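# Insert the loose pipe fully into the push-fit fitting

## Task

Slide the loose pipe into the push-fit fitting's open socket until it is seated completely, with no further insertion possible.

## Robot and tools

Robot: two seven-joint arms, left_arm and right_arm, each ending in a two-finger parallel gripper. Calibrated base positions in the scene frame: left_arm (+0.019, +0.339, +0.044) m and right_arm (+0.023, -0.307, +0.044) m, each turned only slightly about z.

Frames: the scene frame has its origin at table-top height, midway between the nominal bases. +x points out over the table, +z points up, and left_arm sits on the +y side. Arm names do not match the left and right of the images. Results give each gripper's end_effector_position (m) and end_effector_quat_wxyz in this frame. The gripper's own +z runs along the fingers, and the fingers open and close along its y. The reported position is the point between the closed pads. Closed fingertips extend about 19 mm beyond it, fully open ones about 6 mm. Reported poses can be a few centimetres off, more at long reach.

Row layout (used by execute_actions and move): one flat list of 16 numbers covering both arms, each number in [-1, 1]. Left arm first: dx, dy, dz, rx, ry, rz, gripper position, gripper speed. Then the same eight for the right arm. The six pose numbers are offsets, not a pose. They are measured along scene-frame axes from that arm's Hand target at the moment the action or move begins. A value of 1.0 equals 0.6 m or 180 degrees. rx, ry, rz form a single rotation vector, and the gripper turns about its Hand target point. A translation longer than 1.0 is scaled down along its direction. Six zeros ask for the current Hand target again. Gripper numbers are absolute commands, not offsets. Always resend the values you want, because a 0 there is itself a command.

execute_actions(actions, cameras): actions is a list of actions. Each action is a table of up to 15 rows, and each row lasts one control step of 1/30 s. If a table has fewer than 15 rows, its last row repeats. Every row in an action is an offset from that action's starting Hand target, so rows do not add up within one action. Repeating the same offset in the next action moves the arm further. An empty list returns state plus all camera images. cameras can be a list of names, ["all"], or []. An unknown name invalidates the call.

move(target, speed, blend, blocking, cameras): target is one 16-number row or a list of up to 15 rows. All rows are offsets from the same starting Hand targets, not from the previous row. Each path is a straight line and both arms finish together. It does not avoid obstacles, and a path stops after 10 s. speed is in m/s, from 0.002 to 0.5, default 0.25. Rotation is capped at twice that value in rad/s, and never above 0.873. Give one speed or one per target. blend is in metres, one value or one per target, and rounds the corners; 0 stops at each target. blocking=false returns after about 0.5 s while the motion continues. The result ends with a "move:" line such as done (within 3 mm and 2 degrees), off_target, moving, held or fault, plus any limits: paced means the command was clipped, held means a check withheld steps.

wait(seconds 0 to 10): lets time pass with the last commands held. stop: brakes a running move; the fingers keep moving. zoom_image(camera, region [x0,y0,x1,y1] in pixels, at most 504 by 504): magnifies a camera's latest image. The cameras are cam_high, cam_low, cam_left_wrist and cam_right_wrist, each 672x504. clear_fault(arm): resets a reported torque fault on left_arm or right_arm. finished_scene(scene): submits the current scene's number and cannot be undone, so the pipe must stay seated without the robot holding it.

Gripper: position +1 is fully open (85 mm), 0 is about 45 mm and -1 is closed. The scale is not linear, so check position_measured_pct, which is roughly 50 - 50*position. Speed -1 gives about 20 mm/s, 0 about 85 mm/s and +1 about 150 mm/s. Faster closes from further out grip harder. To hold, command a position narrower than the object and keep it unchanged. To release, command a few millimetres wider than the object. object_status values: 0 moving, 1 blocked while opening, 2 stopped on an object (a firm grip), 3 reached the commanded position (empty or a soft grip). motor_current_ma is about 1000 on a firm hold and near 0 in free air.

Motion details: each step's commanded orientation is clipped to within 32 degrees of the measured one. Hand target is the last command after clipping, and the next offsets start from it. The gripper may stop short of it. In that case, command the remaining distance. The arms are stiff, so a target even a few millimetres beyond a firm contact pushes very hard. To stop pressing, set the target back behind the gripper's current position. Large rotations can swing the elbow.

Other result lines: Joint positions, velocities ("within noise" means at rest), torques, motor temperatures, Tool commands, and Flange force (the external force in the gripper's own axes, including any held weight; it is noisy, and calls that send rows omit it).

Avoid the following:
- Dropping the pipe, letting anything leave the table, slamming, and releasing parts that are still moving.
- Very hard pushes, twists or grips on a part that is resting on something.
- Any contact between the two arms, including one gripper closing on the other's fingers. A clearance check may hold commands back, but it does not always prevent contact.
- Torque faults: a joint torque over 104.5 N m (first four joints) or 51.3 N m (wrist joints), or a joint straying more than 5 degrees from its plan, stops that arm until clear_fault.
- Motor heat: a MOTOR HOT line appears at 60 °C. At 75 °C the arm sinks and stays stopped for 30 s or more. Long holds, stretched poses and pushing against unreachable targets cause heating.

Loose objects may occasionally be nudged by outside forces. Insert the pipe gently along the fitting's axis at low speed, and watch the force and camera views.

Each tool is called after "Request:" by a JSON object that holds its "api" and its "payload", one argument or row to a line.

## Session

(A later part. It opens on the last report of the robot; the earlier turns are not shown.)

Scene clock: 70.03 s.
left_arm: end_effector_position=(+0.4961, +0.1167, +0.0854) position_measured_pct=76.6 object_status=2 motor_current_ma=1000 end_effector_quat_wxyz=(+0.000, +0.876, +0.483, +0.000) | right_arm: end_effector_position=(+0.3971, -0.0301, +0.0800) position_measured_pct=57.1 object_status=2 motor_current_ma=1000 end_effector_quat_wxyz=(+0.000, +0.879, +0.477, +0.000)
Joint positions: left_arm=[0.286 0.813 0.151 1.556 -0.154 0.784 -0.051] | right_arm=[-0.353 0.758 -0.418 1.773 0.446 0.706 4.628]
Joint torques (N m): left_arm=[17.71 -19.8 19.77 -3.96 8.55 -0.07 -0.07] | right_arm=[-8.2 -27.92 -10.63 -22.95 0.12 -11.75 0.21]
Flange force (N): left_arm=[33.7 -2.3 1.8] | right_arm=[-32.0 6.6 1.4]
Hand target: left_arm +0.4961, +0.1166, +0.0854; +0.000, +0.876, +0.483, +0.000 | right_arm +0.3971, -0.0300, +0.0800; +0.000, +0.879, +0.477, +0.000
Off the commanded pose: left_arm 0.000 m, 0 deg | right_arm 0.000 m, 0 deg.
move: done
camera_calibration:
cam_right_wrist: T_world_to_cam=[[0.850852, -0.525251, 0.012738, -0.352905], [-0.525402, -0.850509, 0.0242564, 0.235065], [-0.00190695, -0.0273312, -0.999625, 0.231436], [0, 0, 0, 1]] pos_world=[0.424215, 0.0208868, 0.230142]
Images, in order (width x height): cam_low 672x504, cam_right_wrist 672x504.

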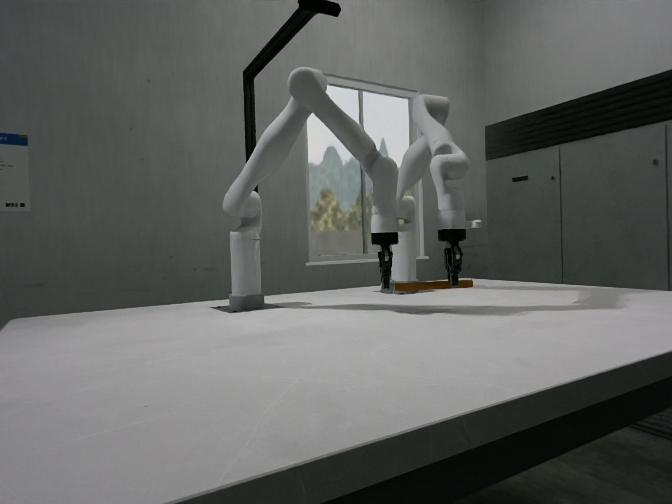

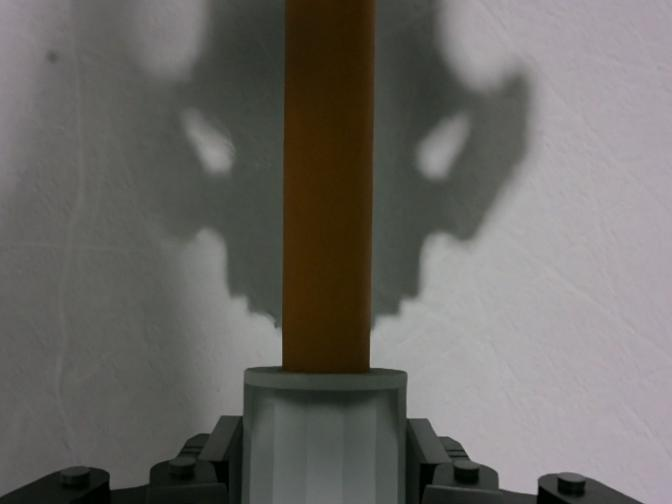

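Request:
{"api": "zoom_image", "payload": {
  "camera": "cam_low",
  "region": [372, 266, 412, 302]
}}

Scaled by 12.600 from the camera's 672x504 image, which has a finer 960x720 frame.

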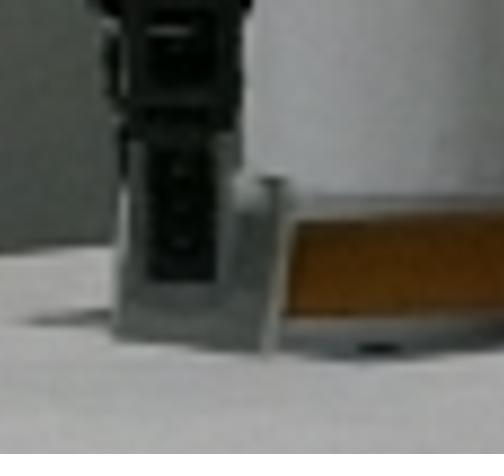

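Request:
{"api": "move", "payload": {
  "target": [0.02086,0.03216,0,0,0,0,-0.75,-1.0,0,0,0,0,0,0,-0.45,-1.0],
  "speed": 0.08,
  "cameras": ["cam_low","cam_right_wrist"]
}}

Request:
{"api": "zoom_image", "payload": {
  "camera": "cam_low",
  "region": [376, 266, 416, 302]
}}

Request:
{"api": "zoom_image", "payload": {
  "camera": "cam_right_wrist",
  "region": [230, 250, 430, 450]
}}

Scene clock: 85.57 s.
left_arm: end_effector_position=(+0.5086, +0.1359, +0.0854) position_measured_pct=76.6 object_status=2 motor_current_ma=1000 end_effector_quat_wxyz=(+0.000, +0.876, +0.483, +0.000) | right_arm: end_effector_position=(+0.3971, -0.0300, +0.0800) position_measured_pct=57.1 object_status=2 motor_current_ma=1000 end_effector_quat_wxyz=(+0.000, +0.879, +0.477, +0.000)
Joint positions: left_arm=[0.242 0.82 0.154 1.541 -0.157 0.793 -0.092] | right_arm=[-0.353 0.758 -0.418 1.773 0.446 0.706 4.628]
Joint torques (N m): left_arm=[-0.31 -22.44 1.48 -7.4 0.2 -0.29 -0.48] | right_arm=[-2.19 -20.11 -2.95 -5.85 -0.17 -0.17 0.22]
Flange force (N): left_arm=[-1.6 -0.9 2.7] | right_arm=[-1.9 4.0 1.9]
Hand target: left_arm +0.5086, +0.1359, +0.0854; +0.000, +0.876, +0.483, +0.000 | right_arm +0.3970, -0.0300, +0.0800; +0.000, +0.879, +0.477, +0.000
Off the commanded pose: left_arm 0.000 m, 0 deg | right_arm 0.000 m, 0 deg.
move: done
camera_calibration:
cam_right_wrist: T_world_to_cam=[[0.850896, -0.52518, 0.0127361, -0.352924], [-0.525331, -0.850552, 0.024258, 0.235036], [-0.00190709, -0.0273317, -0.999625, 0.231436], [0, 0, 0, 1]] pos_world=[0.424215, 0.0208866, 0.230142]
Images, in order (width x height): cam_low 672x504, cam_right_wrist 672x504.

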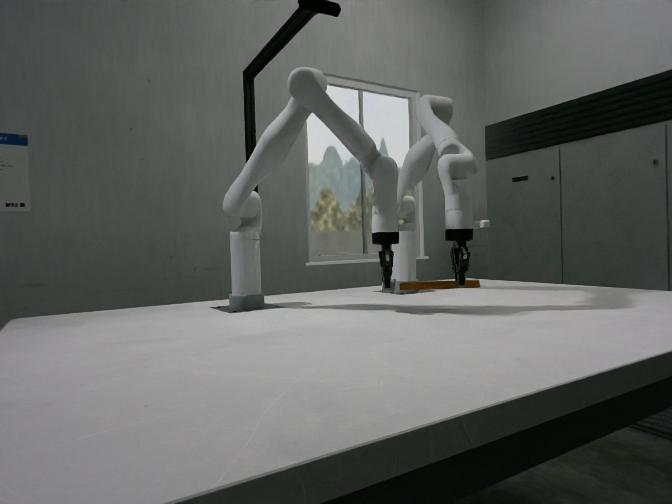

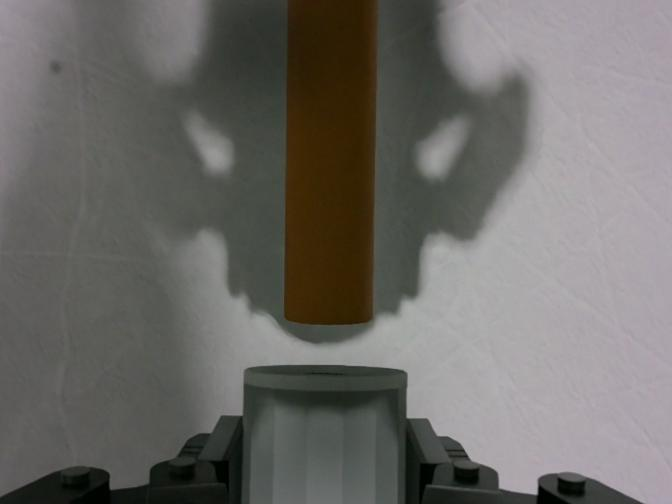

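Scaled by 12.600 from the camera's 672x504 image, which has a finer 960x720 frame.

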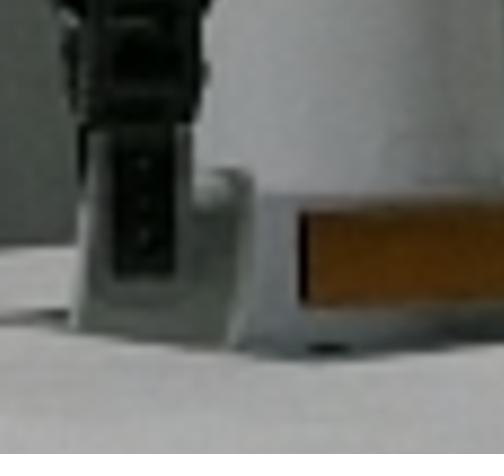

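Scaled by 2.520.

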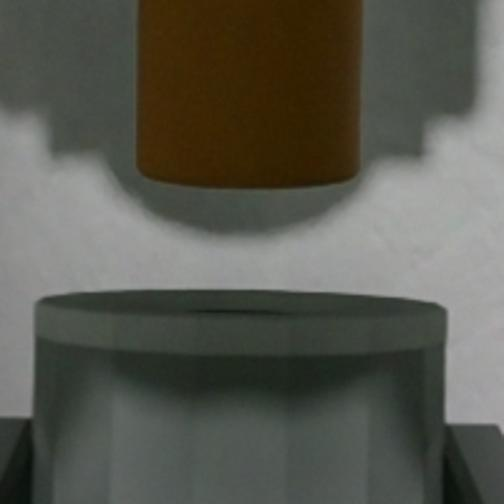

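Request:
{"api": "zoom_image", "payload": {
  "camera": "cam_low",
  "region": [380, 274, 404, 298]
}}

Request:
{"api": "zoom_image", "payload": {
  "camera": "cam_high",
  "region": [250, 230, 390, 340]
}}

Scaled by 21.000 from the camera's 672x504 image, which has a finer 960x720 frame.

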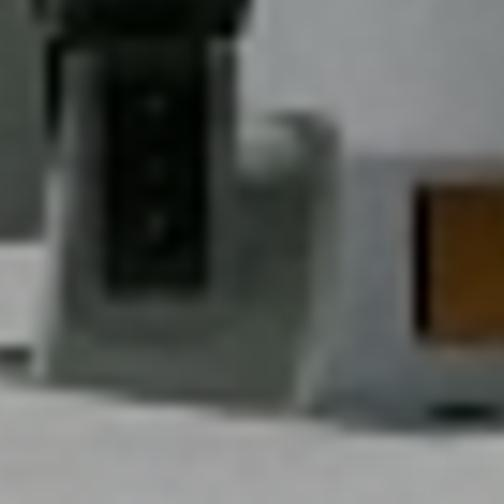

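This scene's latest camera images include none from cam_high. They are from: cam_low, cam_right_wrist. cam_high's image comes with the result of a call that names it in "cameras".

Request:
{"api": "move", "payload": {
  "target": [0,0,0,0,0,0,-0.75,-1.0,0,0,0,0.03634,-0.0236,0,-0.45,-1.0],
  "speed": 0.1,
  "cameras": ["cam_high","cam_low","cam_right_wrist"]
}}

Request:
{"api": "zoom_image", "payload": {
  "camera": "cam_low",
  "region": [378, 272, 408, 302]
}}

Request:
{"api": "zoom_image", "payload": {
  "camera": "cam_right_wrist",
  "region": [230, 200, 430, 400]
}}

Request:
{"api": "zoom_image", "payload": {
  "camera": "cam_high",
  "region": [260, 250, 340, 310]
}}

Scene clock: 93.67 s.
left_arm: end_effector_position=(+0.5086, +0.1359, +0.0854) position_measured_pct=76.6 object_status=2 motor_current_ma=1000 end_effector_quat_wxyz=(+0.000, +0.876, +0.483, +0.000) | right_arm: end_effector_position=(+0.3971, -0.0300, +0.0800) position_measured_pct=57.1 object_status=2 motor_current_ma=1000 end_effector_quat_wxyz=(-0.032, +0.877, +0.476, +0.060)
Joint positions: left_arm=[0.242 0.82 0.154 1.541 -0.157 0.793 -0.092] | right_arm=[-0.317 0.707 -0.406 1.913 0.487 0.479 4.601]
Joint torques (N m): left_arm=[-0.57 -22.44 1.48 -7.47 0.23 -0.32 -0.44] | right_arm=[-2.21 -19.02 -2.84 -5.67 -0.18 -0.5 0.25]
Flange force (N): left_arm=[-2.0 -1.0 2.7] | right_arm=[-2.5 4.6 1.5]
Hand target: left_arm +0.5086, +0.1359, +0.0854; +0.000, +0.876, +0.483, +0.000 | right_arm +0.3971, -0.0300, +0.0800; -0.032, +0.877, +0.476, +0.060
Off the commanded pose: left_arm 0.000 m, 0 deg | right_arm 0.000 m, 0 deg.
move: done
camera_calibration:
cam_right_wrist: T_world_to_cam=[[0.849809, -0.526858, 0.0156721, -0.352795], [-0.522149, -0.845531, -0.111524, 0.244746], [0.0720084, 0.0865907, -0.993638, 0.205054], [0, 0, 0, 1]] pos_world=[0.412836, 0.00331149, 0.236574]
Images, in order (width x height): cam_high 672x504, cam_low 672x504, cam_right_wrist 672x504.

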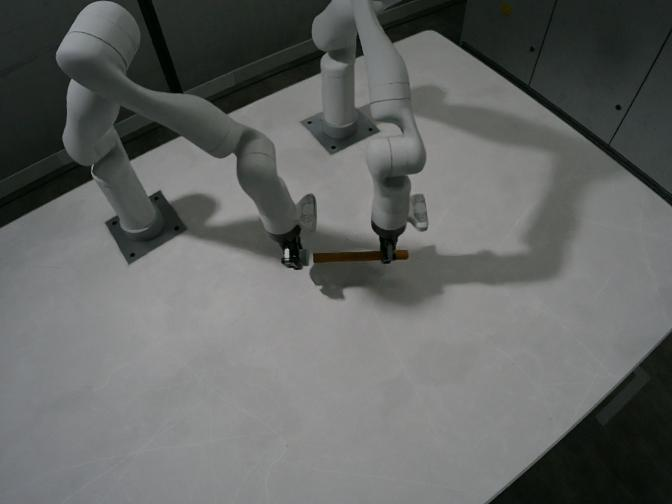

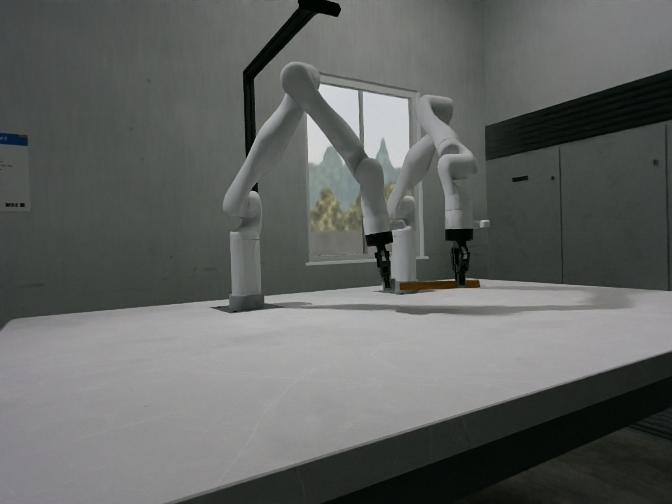

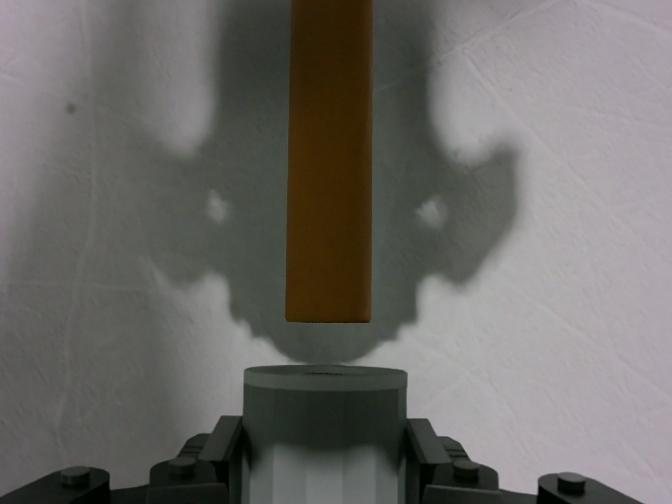

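Scaled by 16.800 from the camera's 672x504 image, which has a finer 960x720 frame.

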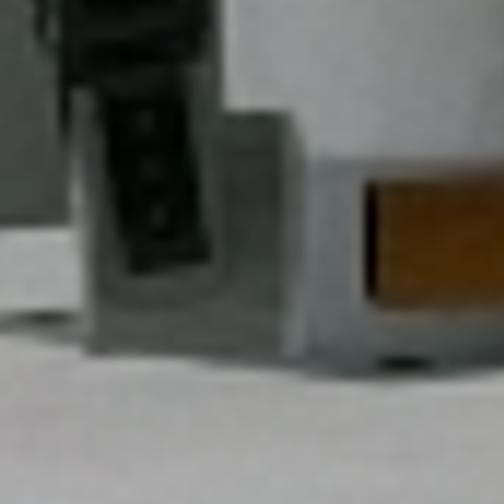

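Scaled by 2.520.

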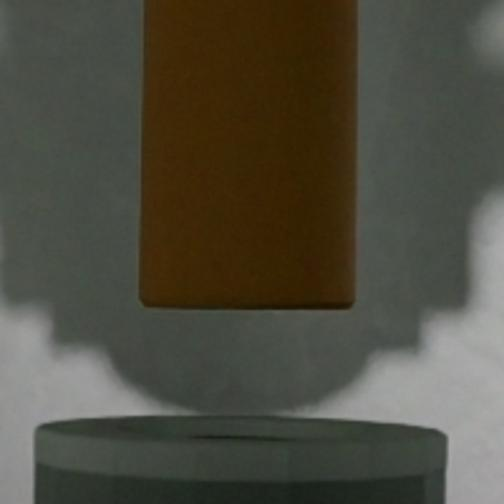

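Scaled by 6.300 from the camera's 672x504 image, which has a finer 960x720 frame.

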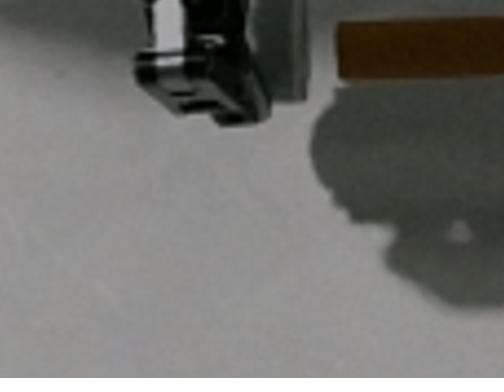

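Request:
{"api": "zoom_image", "payload": {
  "camera": "cam_low",
  "region": [398, 274, 422, 298]
}}

Request:
{"api": "zoom_image", "payload": {
  "camera": "cam_low",
  "region": [428, 274, 452, 298]
}}

Request:
{"api": "zoom_image", "payload": {
  "camera": "cam_low",
  "region": [462, 274, 486, 298]
}}

Request:
{"api": "zoom_image", "payload": {
  "camera": "cam_low",
  "region": [382, 274, 406, 298]
}}

Scaled by 21.000 from the camera's 672x504 image, which has a finer 960x720 frame.

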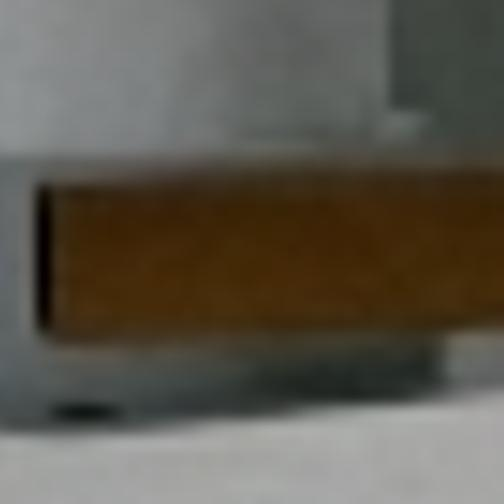

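Scaled by 21.000 from the camera's 672x504 image, which has a finer 960x720 frame.

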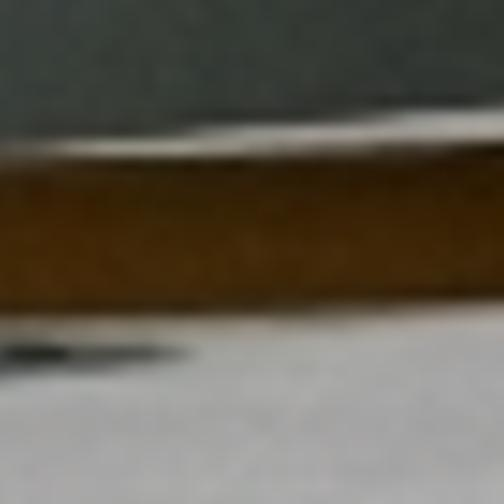

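Scaled by 21.000 from the camera's 672x504 image, which has a finer 960x720 frame.

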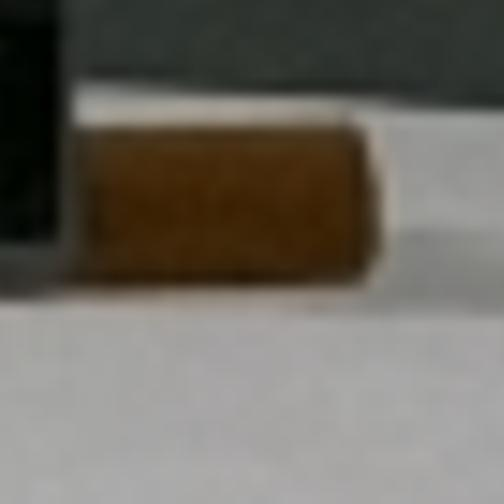

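Scaled by 21.000 from the camera's 672x504 image, which has a finer 960x720 frame.

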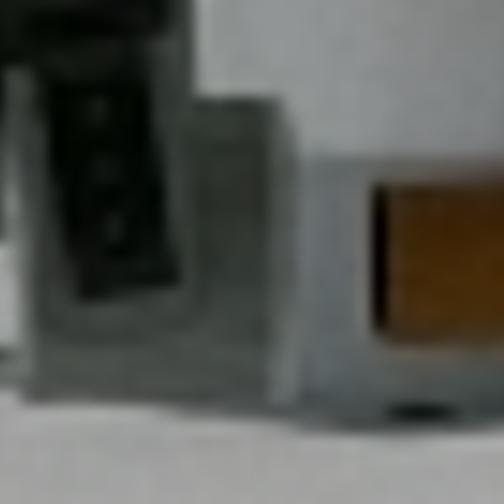

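Request:
{"api": "move", "payload": {
  "target": [-0.0084,-0.01143,0,-0.00326,0.00212,0,-0.75,-1.0,0,0,0,0.00419,-0.00272,0,-0.45,-1.0],
  "speed": 0.05,
  "cameras": ["cam_low","cam_right_wrist"]
}}

Request:
{"api": "zoom_image", "payload": {
  "camera": "cam_low",
  "region": [382, 274, 406, 298]
}}

Request:
{"api": "zoom_image", "payload": {
  "camera": "cam_low",
  "region": [406, 274, 430, 298]
}}

Request:
{"api": "zoom_image", "payload": {
  "camera": "cam_low",
  "region": [428, 274, 452, 298]
}}

Request:
{"api": "zoom_image", "payload": {
  "camera": "cam_right_wrist",
  "region": [230, 250, 430, 450]
}}

Scene clock: 99.73 s.
left_arm: end_effector_position=(+0.5036, +0.1291, +0.0854) position_measured_pct=76.6 object_status=2 motor_current_ma=1000 end_effector_quat_wxyz=(+0.003, +0.876, +0.483, -0.006) | right_arm: end_effector_position=(+0.3971, -0.0300, +0.0800) position_measured_pct=57.1 object_status=2 motor_current_ma=1000 end_effector_quat_wxyz=(-0.036, +0.876, +0.476, +0.066)
Joint positions: left_arm=[0.245 0.818 0.162 1.547 -0.149 0.791 -0.088] | right_arm=[-0.315 0.702 -0.402 1.929 0.493 0.452 4.597]
Joint torques (N m): left_arm=[-0.48 -22.37 1.71 -7.51 0.26 -0.32 -0.42] | right_arm=[-2.25 -18.9 -2.77 -5.69 -0.18 -0.8 0.22]
Flange force (N): left_arm=[-1.8 -1.3 2.7] | right_arm=[-2.1 5.2 0.6]
Hand target: left_arm +0.5036, +0.1291, +0.0854; +0.003, +0.876, +0.483, -0.006 | right_arm +0.3971, -0.0300, +0.0800; -0.036, +0.876, +0.476, +0.067
Off the commanded pose: left_arm 0.000 m, 0 deg | right_arm 0.000 m, 0 deg.
move: done
camera_calibration:
cam_right_wrist: T_world_to_cam=[[0.849657, -0.527094, 0.0159897, -0.352764], [-0.521154, -0.843939, -0.127142, 0.245686], [0.0805103, 0.0996943, -0.991756, 0.201873], [0, 0, 0, 1]] pos_world=[0.411515, 0.00127885, 0.237086]
Images, in order (width x height): cam_low 672x504, cam_right_wrist 672x504.

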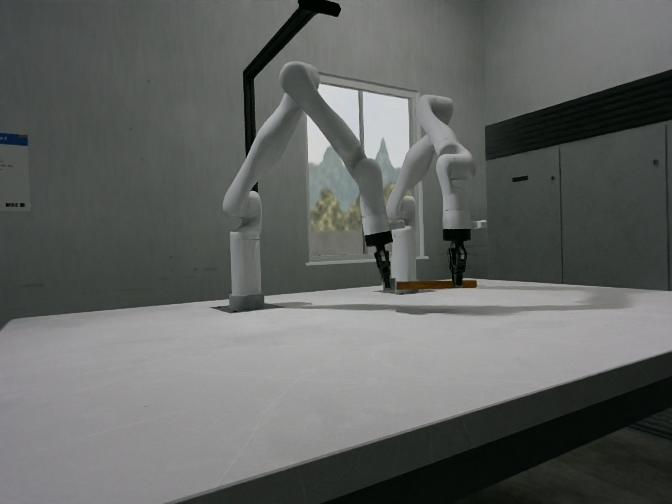

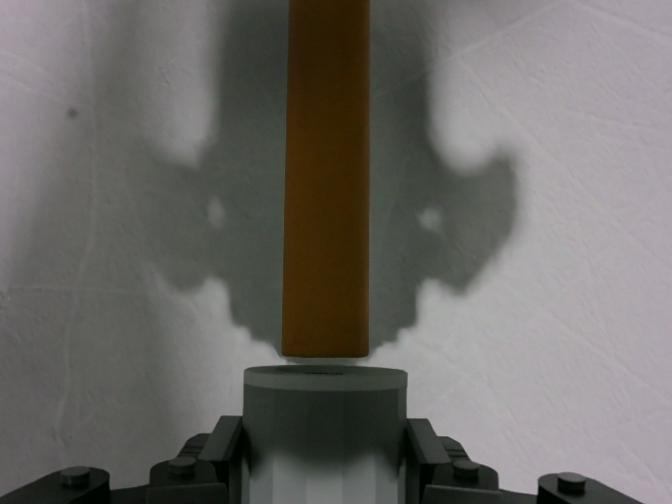

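Scaled by 21.000 from the camera's 672x504 image, which has a finer 960x720 frame.

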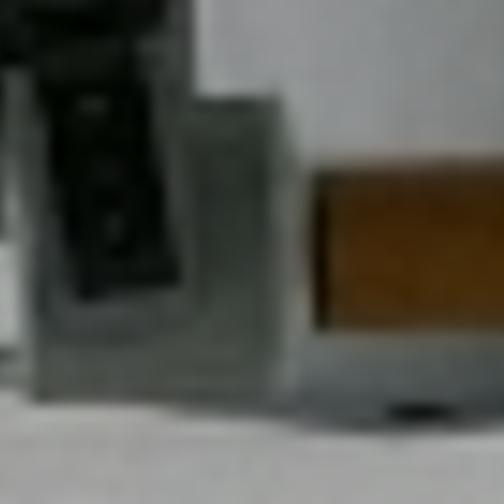

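Scaled by 21.000 from the camera's 672x504 image, which has a finer 960x720 frame.

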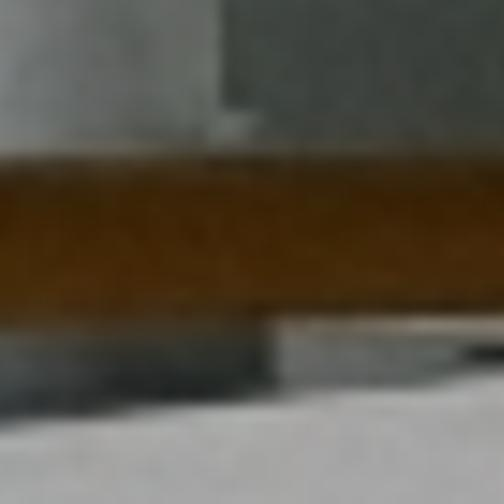

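Scaled by 21.000 from the camera's 672x504 image, which has a finer 960x720 frame.

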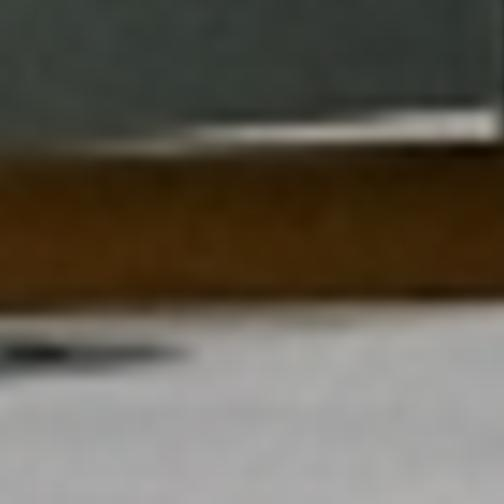

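Scaled by 2.520.

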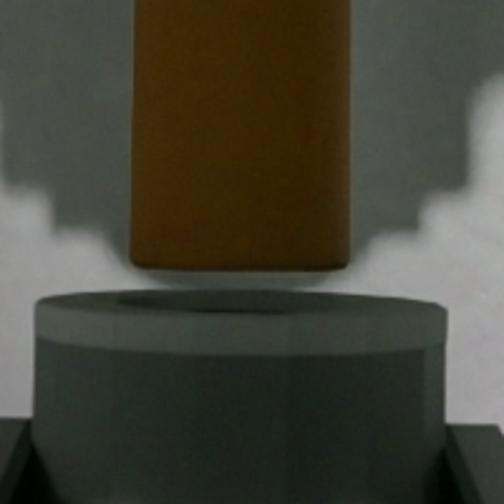

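Request:
{"api": "move", "payload": {
  "target": [-0.00725,-0.01119,0,0,0,0,-0.75,-1.0,0,0,0,0,0,0,-0.45,-1.0],
  "speed": 0.02,
  "cameras": ["cam_low","cam_right_wrist"]
}}

Request:
{"api": "zoom_image", "payload": {
  "camera": "cam_low",
  "region": [382, 274, 406, 298]
}}

Request:
{"api": "zoom_image", "payload": {
  "camera": "cam_right_wrist",
  "region": [230, 250, 430, 450]
}}

Scene clock: 103.77 s.
left_arm: end_effector_position=(+0.4992, +0.1224, +0.0854) position_measured_pct=76.6 object_status=2 motor_current_ma=1000 end_effector_quat_wxyz=(+0.003, +0.876, +0.483, -0.006) | right_arm: end_effector_position=(+0.3970, -0.0301, +0.0799) position_measured_pct=57.1 object_status=2 motor_current_ma=1000 end_effector_quat_wxyz=(-0.036, +0.876, +0.476, +0.066)
Joint positions: left_arm=[0.26 0.816 0.161 1.552 -0.147 0.788 -0.074] | right_arm=[-0.315 0.702 -0.402 1.929 0.493 0.452 4.597]
Joint torques (N m): left_arm=[-0.21 -21.99 1.75 -7.18 0.2 -0.23 -0.27] | right_arm=[-2.12 -19.28 -2.78 -5.9 -0.1 -0.81 0.17]
Flange force (N): left_arm=[-1.0 -1.0 2.2] | right_arm=[-2.2 4.9 1.4]
Hand target: left_arm +0.4992, +0.1224, +0.0854; +0.003, +0.876, +0.483, -0.006 | right_arm +0.3971, -0.0300, +0.0800; -0.036, +0.876, +0.476, +0.066
Off the commanded pose: left_arm 0.000 m, 0 deg | right_arm 0.000 m, 0 deg.
move: done
camera_calibration:
cam_right_wrist: T_world_to_cam=[[0.849653, -0.527098, 0.0160422, -0.352742], [-0.52116, -0.843948, -0.127059, 0.245532], [0.0805111, 0.0995952, -0.991765, 0.201892], [0, 0, 0, 1]] pos_world=[0.411415, 0.00117911, 0.237086]
Images, in order (width x height): cam_low 672x504, cam_right_wrist 672x504.

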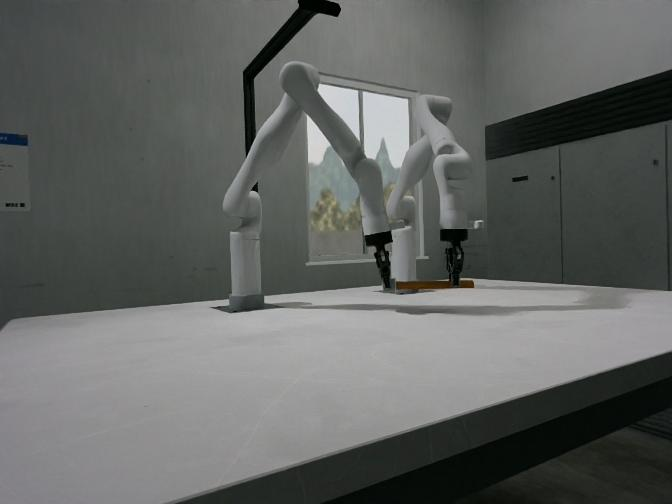

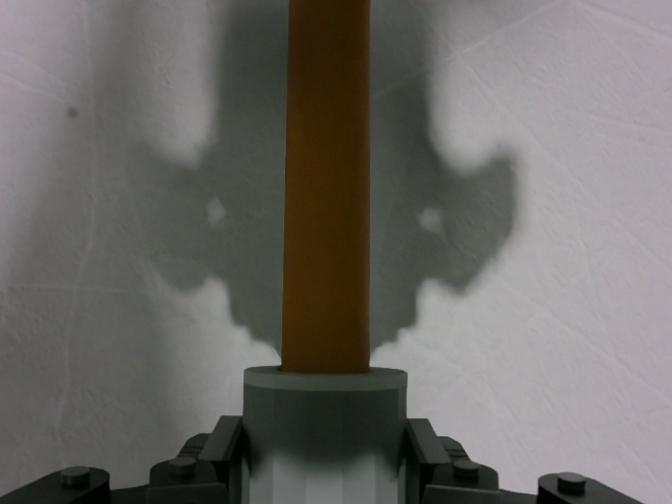

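Scaled by 21.000 from the camera's 672x504 image, which has a finer 960x720 frame.

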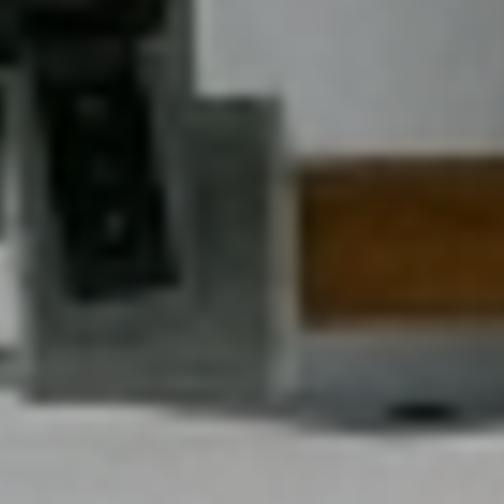

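Scaled by 2.520.

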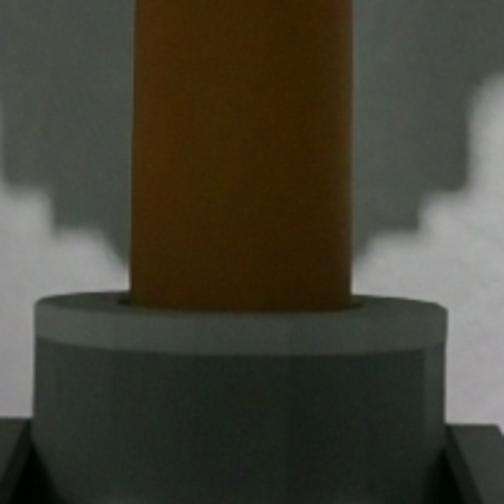

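Request:
{"api": "move", "payload": {
  "target": [-0.00635,-0.00979,0,0,0,0,-0.75,-1.0,0,0,0,0,0,0,-0.45,-1.0],
  "speed": 0.02,
  "cameras": ["cam_low","cam_right_wrist"]
}}

Request:
{"api": "zoom_image", "payload": {
  "camera": "cam_low",
  "region": [378, 268, 418, 304]
}}

Request:
{"api": "zoom_image", "payload": {
  "camera": "cam_right_wrist",
  "region": [230, 250, 430, 450]
}}

Scene clock: 105.63 s.
left_arm: end_effector_position=(+0.4955, +0.1166, +0.0854) position_measured_pct=76.6 object_status=2 motor_current_ma=1000 end_effector_quat_wxyz=(+0.003, +0.876, +0.483, -0.006) | right_arm: end_effector_position=(+0.3970, -0.0301, +0.0799) position_measured_pct=57.1 object_status=2 motor_current_ma=1000 end_effector_quat_wxyz=(-0.036, +0.876, +0.476, +0.066)
Joint positions: left_arm=[0.274 0.814 0.16 1.556 -0.147 0.786 -0.061] | right_arm=[-0.315 0.702 -0.402 1.929 0.493 0.452 4.597]
Joint torques (N m): left_arm=[11.55 -20.69 13.25 -4.91 5.42 0.06 -0.3] | right_arm=[-5.95 -23.61 -7.67 -16.75 0.13 -7.8 0.22]
Flange force (N): left_arm=[21.6 -1.5 2.1] | right_arm=[-21.5 6.4 -2.5]
Hand target: left_arm +0.4954, +0.1165, +0.0854; +0.003, +0.876, +0.483, -0.006 | right_arm +0.3971, -0.0300, +0.0800; -0.036, +0.876, +0.476, +0.066
Off the commanded pose: left_arm 0.000 m, 0 deg | right_arm 0.000 m, 0 deg.
move: done
camera_calibration:
cam_right_wrist: T_world_to_cam=[[0.849657, -0.527093, 0.0160105, -0.352736], [-0.521169, -0.843963, -0.126923, 0.245504], [0.0804127, 0.099497, -0.991783, 0.201937], [0, 0, 0, 1]] pos_world=[0.411415, 0.00117935, 0.237086]
Images, in order (width x height): cam_low 672x504, cam_right_wrist 672x504.

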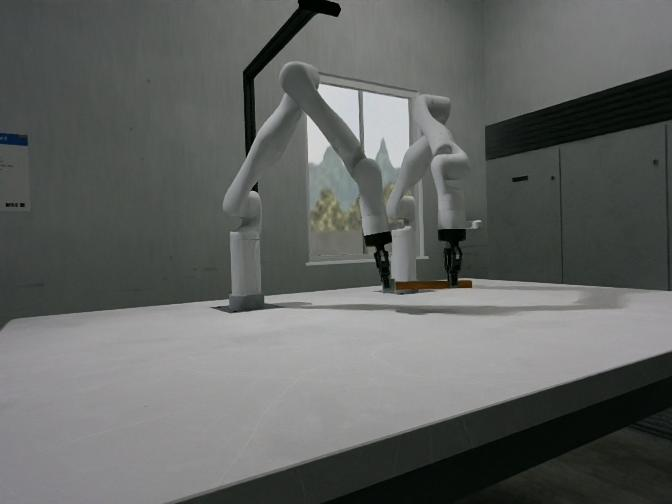

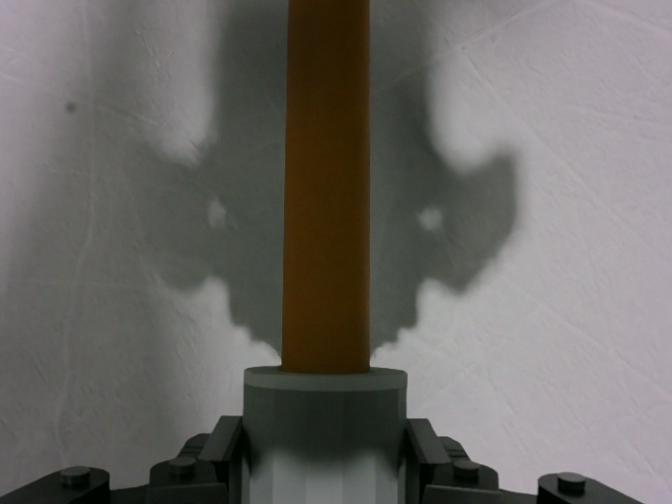

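Scaled by 12.600 from the camera's 672x504 image, which has a finer 960x720 frame.

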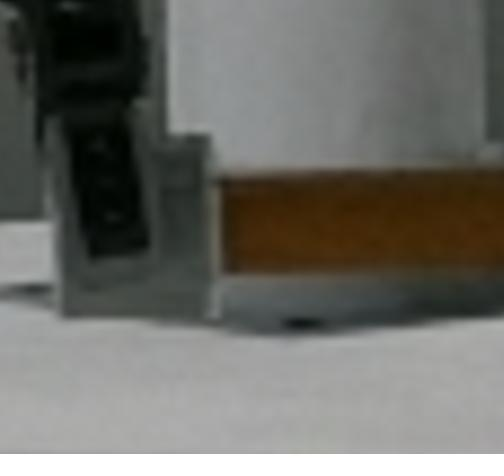

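Scaled by 2.520.

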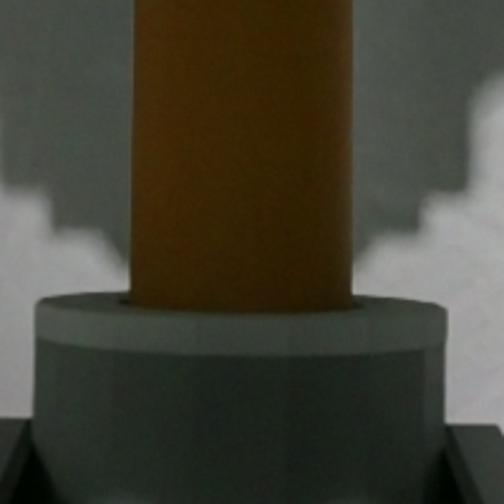

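Request:
{"api": "move", "payload": {
  "target": [-0.00907,-0.01398,0,0,0,0,-0.75,-1.0,0,0,0,0,0,0,-0.45,-1.0],
  "speed": 0.02,
  "cameras": ["cam_low","cam_right_wrist"]
}}

Request:
{"api": "zoom_image", "payload": {
  "camera": "cam_low",
  "region": [378, 268, 418, 304]
}}

Request:
{"api": "zoom_image", "payload": {
  "camera": "cam_right_wrist",
  "region": [230, 250, 430, 450]
}}

Request:
{"api": "zoom_image", "payload": {
  "camera": "cam_low",
  "region": [436, 268, 476, 304]
}}

Scene clock: 107.67 s.
left_arm: end_effector_position=(+0.4900, +0.1081, +0.0854) position_measured_pct=76.6 object_status=2 motor_current_ma=1000 end_effector_quat_wxyz=(+0.003, +0.876, +0.483, -0.006) | right_arm: end_effector_position=(+0.3970, -0.0301, +0.0800) position_measured_pct=57.1 object_status=2 motor_current_ma=1000 end_effector_quat_wxyz=(-0.036, +0.876, +0.476, +0.066)
Joint positions: left_arm=[0.293 0.812 0.159 1.561 -0.145 0.782 -0.043] | right_arm=[-0.315 0.702 -0.402 1.929 0.493 0.452 4.597]
Joint torques (N m): left_arm=[13.07 -20.48 15.18 -4.76 6.22 0.09 -0.34] | right_arm=[-6.46 -24.41 -8.29 -18.71 0.17 -8.98 0.23]
Flange force (N): left_arm=[24.4 -1.7 2.3] | right_arm=[-24.9 6.4 -3.2]
Hand target: left_arm +0.4899, +0.1081, +0.0854; +0.003, +0.876, +0.483, -0.006 | right_arm +0.3970, -0.0300, +0.0800; -0.036, +0.876, +0.476, +0.066
Off the commanded pose: left_arm 0.000 m, 0 deg | right_arm 0.000 m, 0 deg.
move: done
camera_calibration:
cam_right_wrist: T_world_to_cam=[[0.849657, -0.527094, 0.0159897, -0.352764], [-0.521154, -0.843939, -0.127142, 0.245686], [0.0805103, 0.0996943, -0.991756, 0.201873], [0, 0, 0, 1]] pos_world=[0.411515, 0.00127885, 0.237086]
Images, in order (width x height): cam_low 672x504, cam_right_wrist 672x504.

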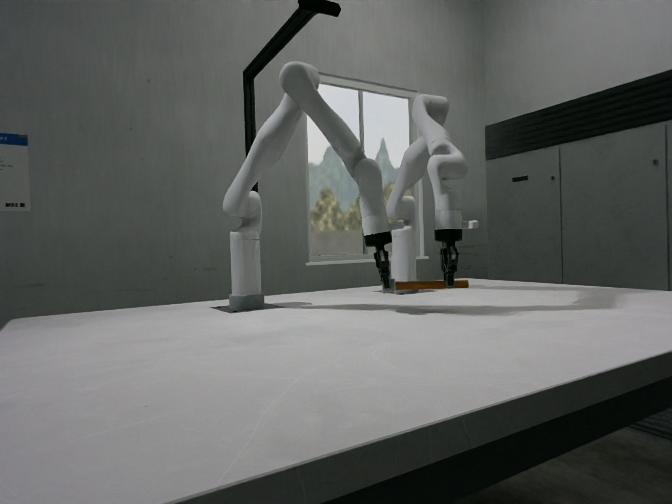

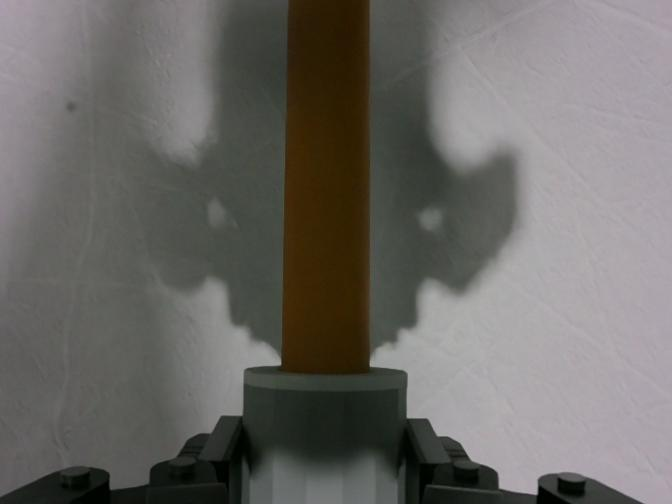

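Scaled by 12.600 from the camera's 672x504 image, which has a finer 960x720 frame.

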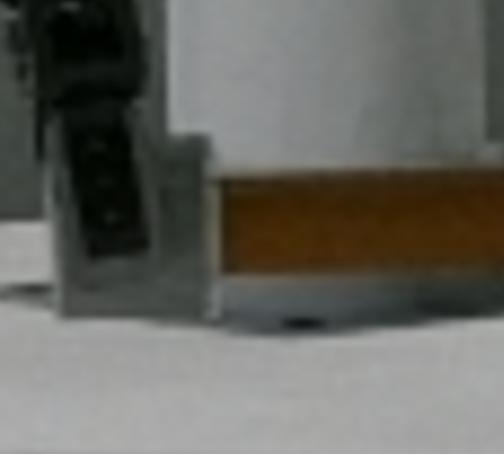

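Scaled by 2.520.

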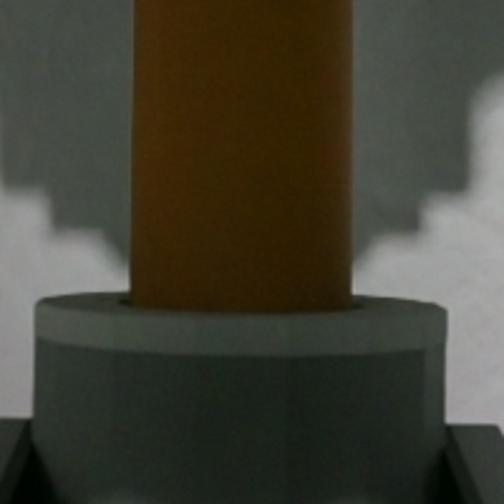

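Scaled by 12.600 from the camera's 672x504 image, which has a finer 960x720 frame.

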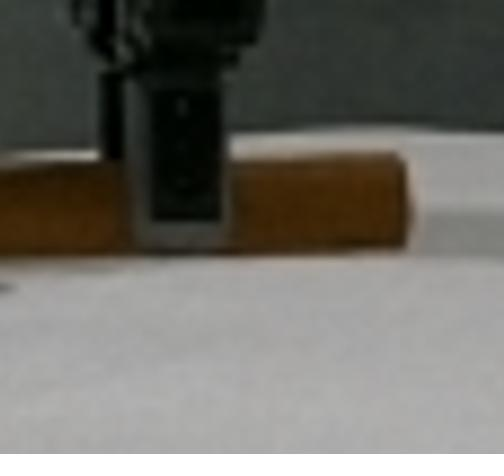

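Request:
{"api": "move", "payload": {
  "target": [-0.00997,-0.01538,0,0,0,0,-0.75,-1.0,0,0,0,0,0,0,-0.45,-1.0],
  "speed": 0.02,
  "cameras": ["cam_low","cam_right_wrist"]
}}

Request:
{"api": "zoom_image", "payload": {
  "camera": "cam_low",
  "region": [378, 268, 418, 304]
}}

Request:
{"api": "zoom_image", "payload": {
  "camera": "cam_low",
  "region": [436, 268, 476, 304]
}}

Request:
{"api": "zoom_image", "payload": {
  "camera": "cam_right_wrist",
  "region": [230, 250, 430, 450]
}}

Scene clock: 110.03 s.
left_arm: end_effector_position=(+0.4840, +0.0989, +0.0854) position_measured_pct=76.6 object_status=2 motor_current_ma=1000 end_effector_quat_wxyz=(+0.003, +0.876, +0.483, -0.006) | right_arm: end_effector_position=(+0.3970, -0.0300, +0.0799) position_measured_pct=57.1 object_status=2 motor_current_ma=1000 end_effector_quat_wxyz=(-0.036, +0.876, +0.476, +0.066)
Joint positions: left_arm=[0.315 0.809 0.157 1.566 -0.144 0.779 -0.024] | right_arm=[-0.315 0.702 -0.402 1.929 0.493 0.452 4.597]
Joint torques (N m): left_arm=[13.39 -20.41 15.52 -4.76 6.37 -0.12 -0.36] | right_arm=[-6.48 -24.55 -8.45 -19.02 0.18 -9.24 0.18]
Flange force (N): left_arm=[25.1 -0.9 1.9] | right_arm=[-25.2 6.3 -3.3]
Hand target: left_arm +0.4840, +0.0989, +0.0854; +0.003, +0.876, +0.483, -0.006 | right_arm +0.3970, -0.0300, +0.0800; -0.036, +0.876, +0.476, +0.066
Off the commanded pose: left_arm 0.000 m, 0 deg | right_arm 0.000 m, 0 deg.
move: done
camera_calibration:
cam_right_wrist: T_world_to_cam=[[0.849702, -0.52702, 0.0160009, -0.3527], [-0.52108, -0.843985, -0.12714, 0.245603], [0.0805101, 0.0996937, -0.991756, 0.201881], [0, 0, 0, 1]] pos_world=[0.411415, 0.00127862, 0.237086]
Images, in order (width x height): cam_low 672x504, cam_right_wrist 672x504.

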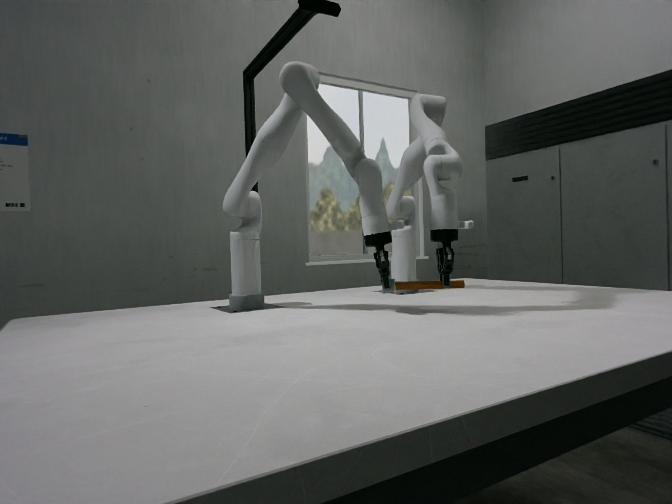

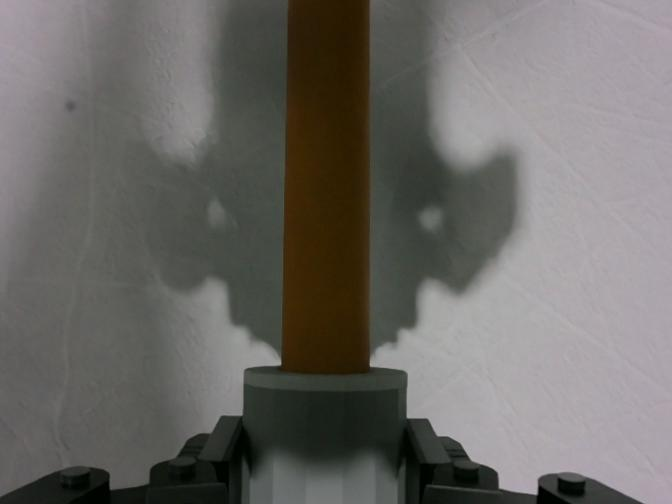

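Scaled by 12.600 from the camera's 672x504 image, which has a finer 960x720 frame.

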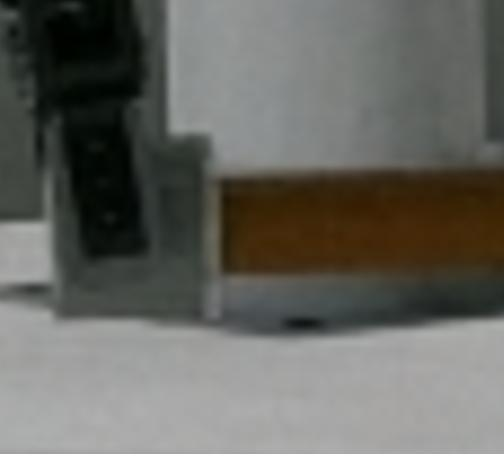

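Scaled by 12.600 from the camera's 672x504 image, which has a finer 960x720 frame.

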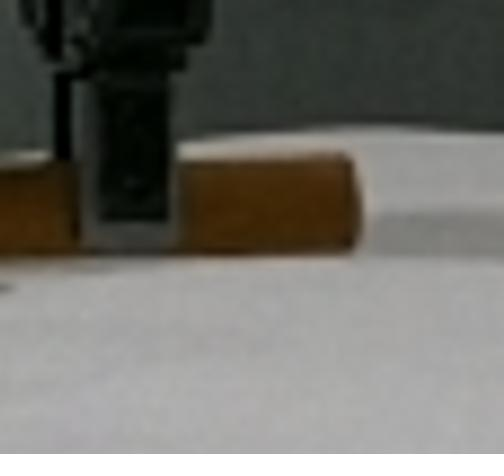

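Scaled by 2.520.

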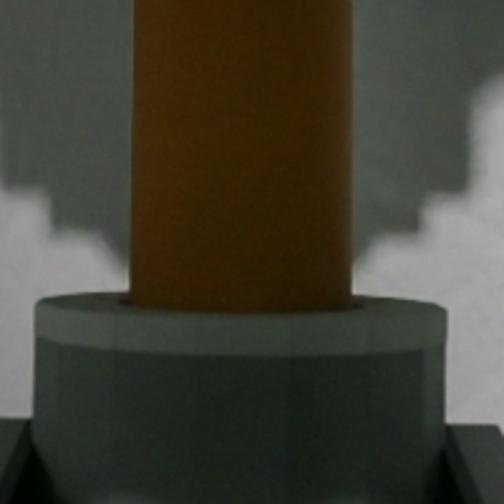

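Request:
{"api": "move", "payload": {
  "target": [-0.00453,-0.00699,0,0,0,0,-0.75,-1.0,0,0,0,0,0,0,-0.45,-1.0],
  "speed": 0.02,
  "cameras": []
}}

Scene clock: 111.03 s.
left_arm: end_effector_position=(+0.4814, +0.0948, +0.0854) position_measured_pct=76.6 object_status=2 motor_current_ma=1000 end_effector_quat_wxyz=(+0.003, +0.876, +0.483, -0.006) | right_arm: end_effector_position=(+0.3970, -0.0301, +0.0799) position_measured_pct=57.1 object_status=2 motor_current_ma=1000 end_effector_quat_wxyz=(-0.036, +0.876, +0.476, +0.066)
Joint positions: left_arm=[0.324 0.808 0.156 1.568 -0.143 0.778 -0.015] | right_arm=[-0.315 0.702 -0.402 1.929 0.493 0.452 4.597]
Joint torques (N m): left_arm=[22.18 -19.65 24.36 -3.25 10.23 0.06 -0.37] | right_arm=[-8.97 -27.8 -11.64 -27.36 0.35 -14.54 0.1]
Flange force (N): left_arm=[42.0 -0.5 2.2] | right_arm=[-39.6 6.9 -6.8]
Hand target: left_arm +0.4813, +0.0947, +0.0854; +0.003, +0.876, +0.483, -0.006 | right_arm +0.3970, -0.0300, +0.0800; -0.036, +0.876, +0.476, +0.066
Off the commanded pose: left_arm 0.000 m, 0 deg | right_arm 0.000 m, 0 deg.
move: done
No camera images: "cameras" was empty.


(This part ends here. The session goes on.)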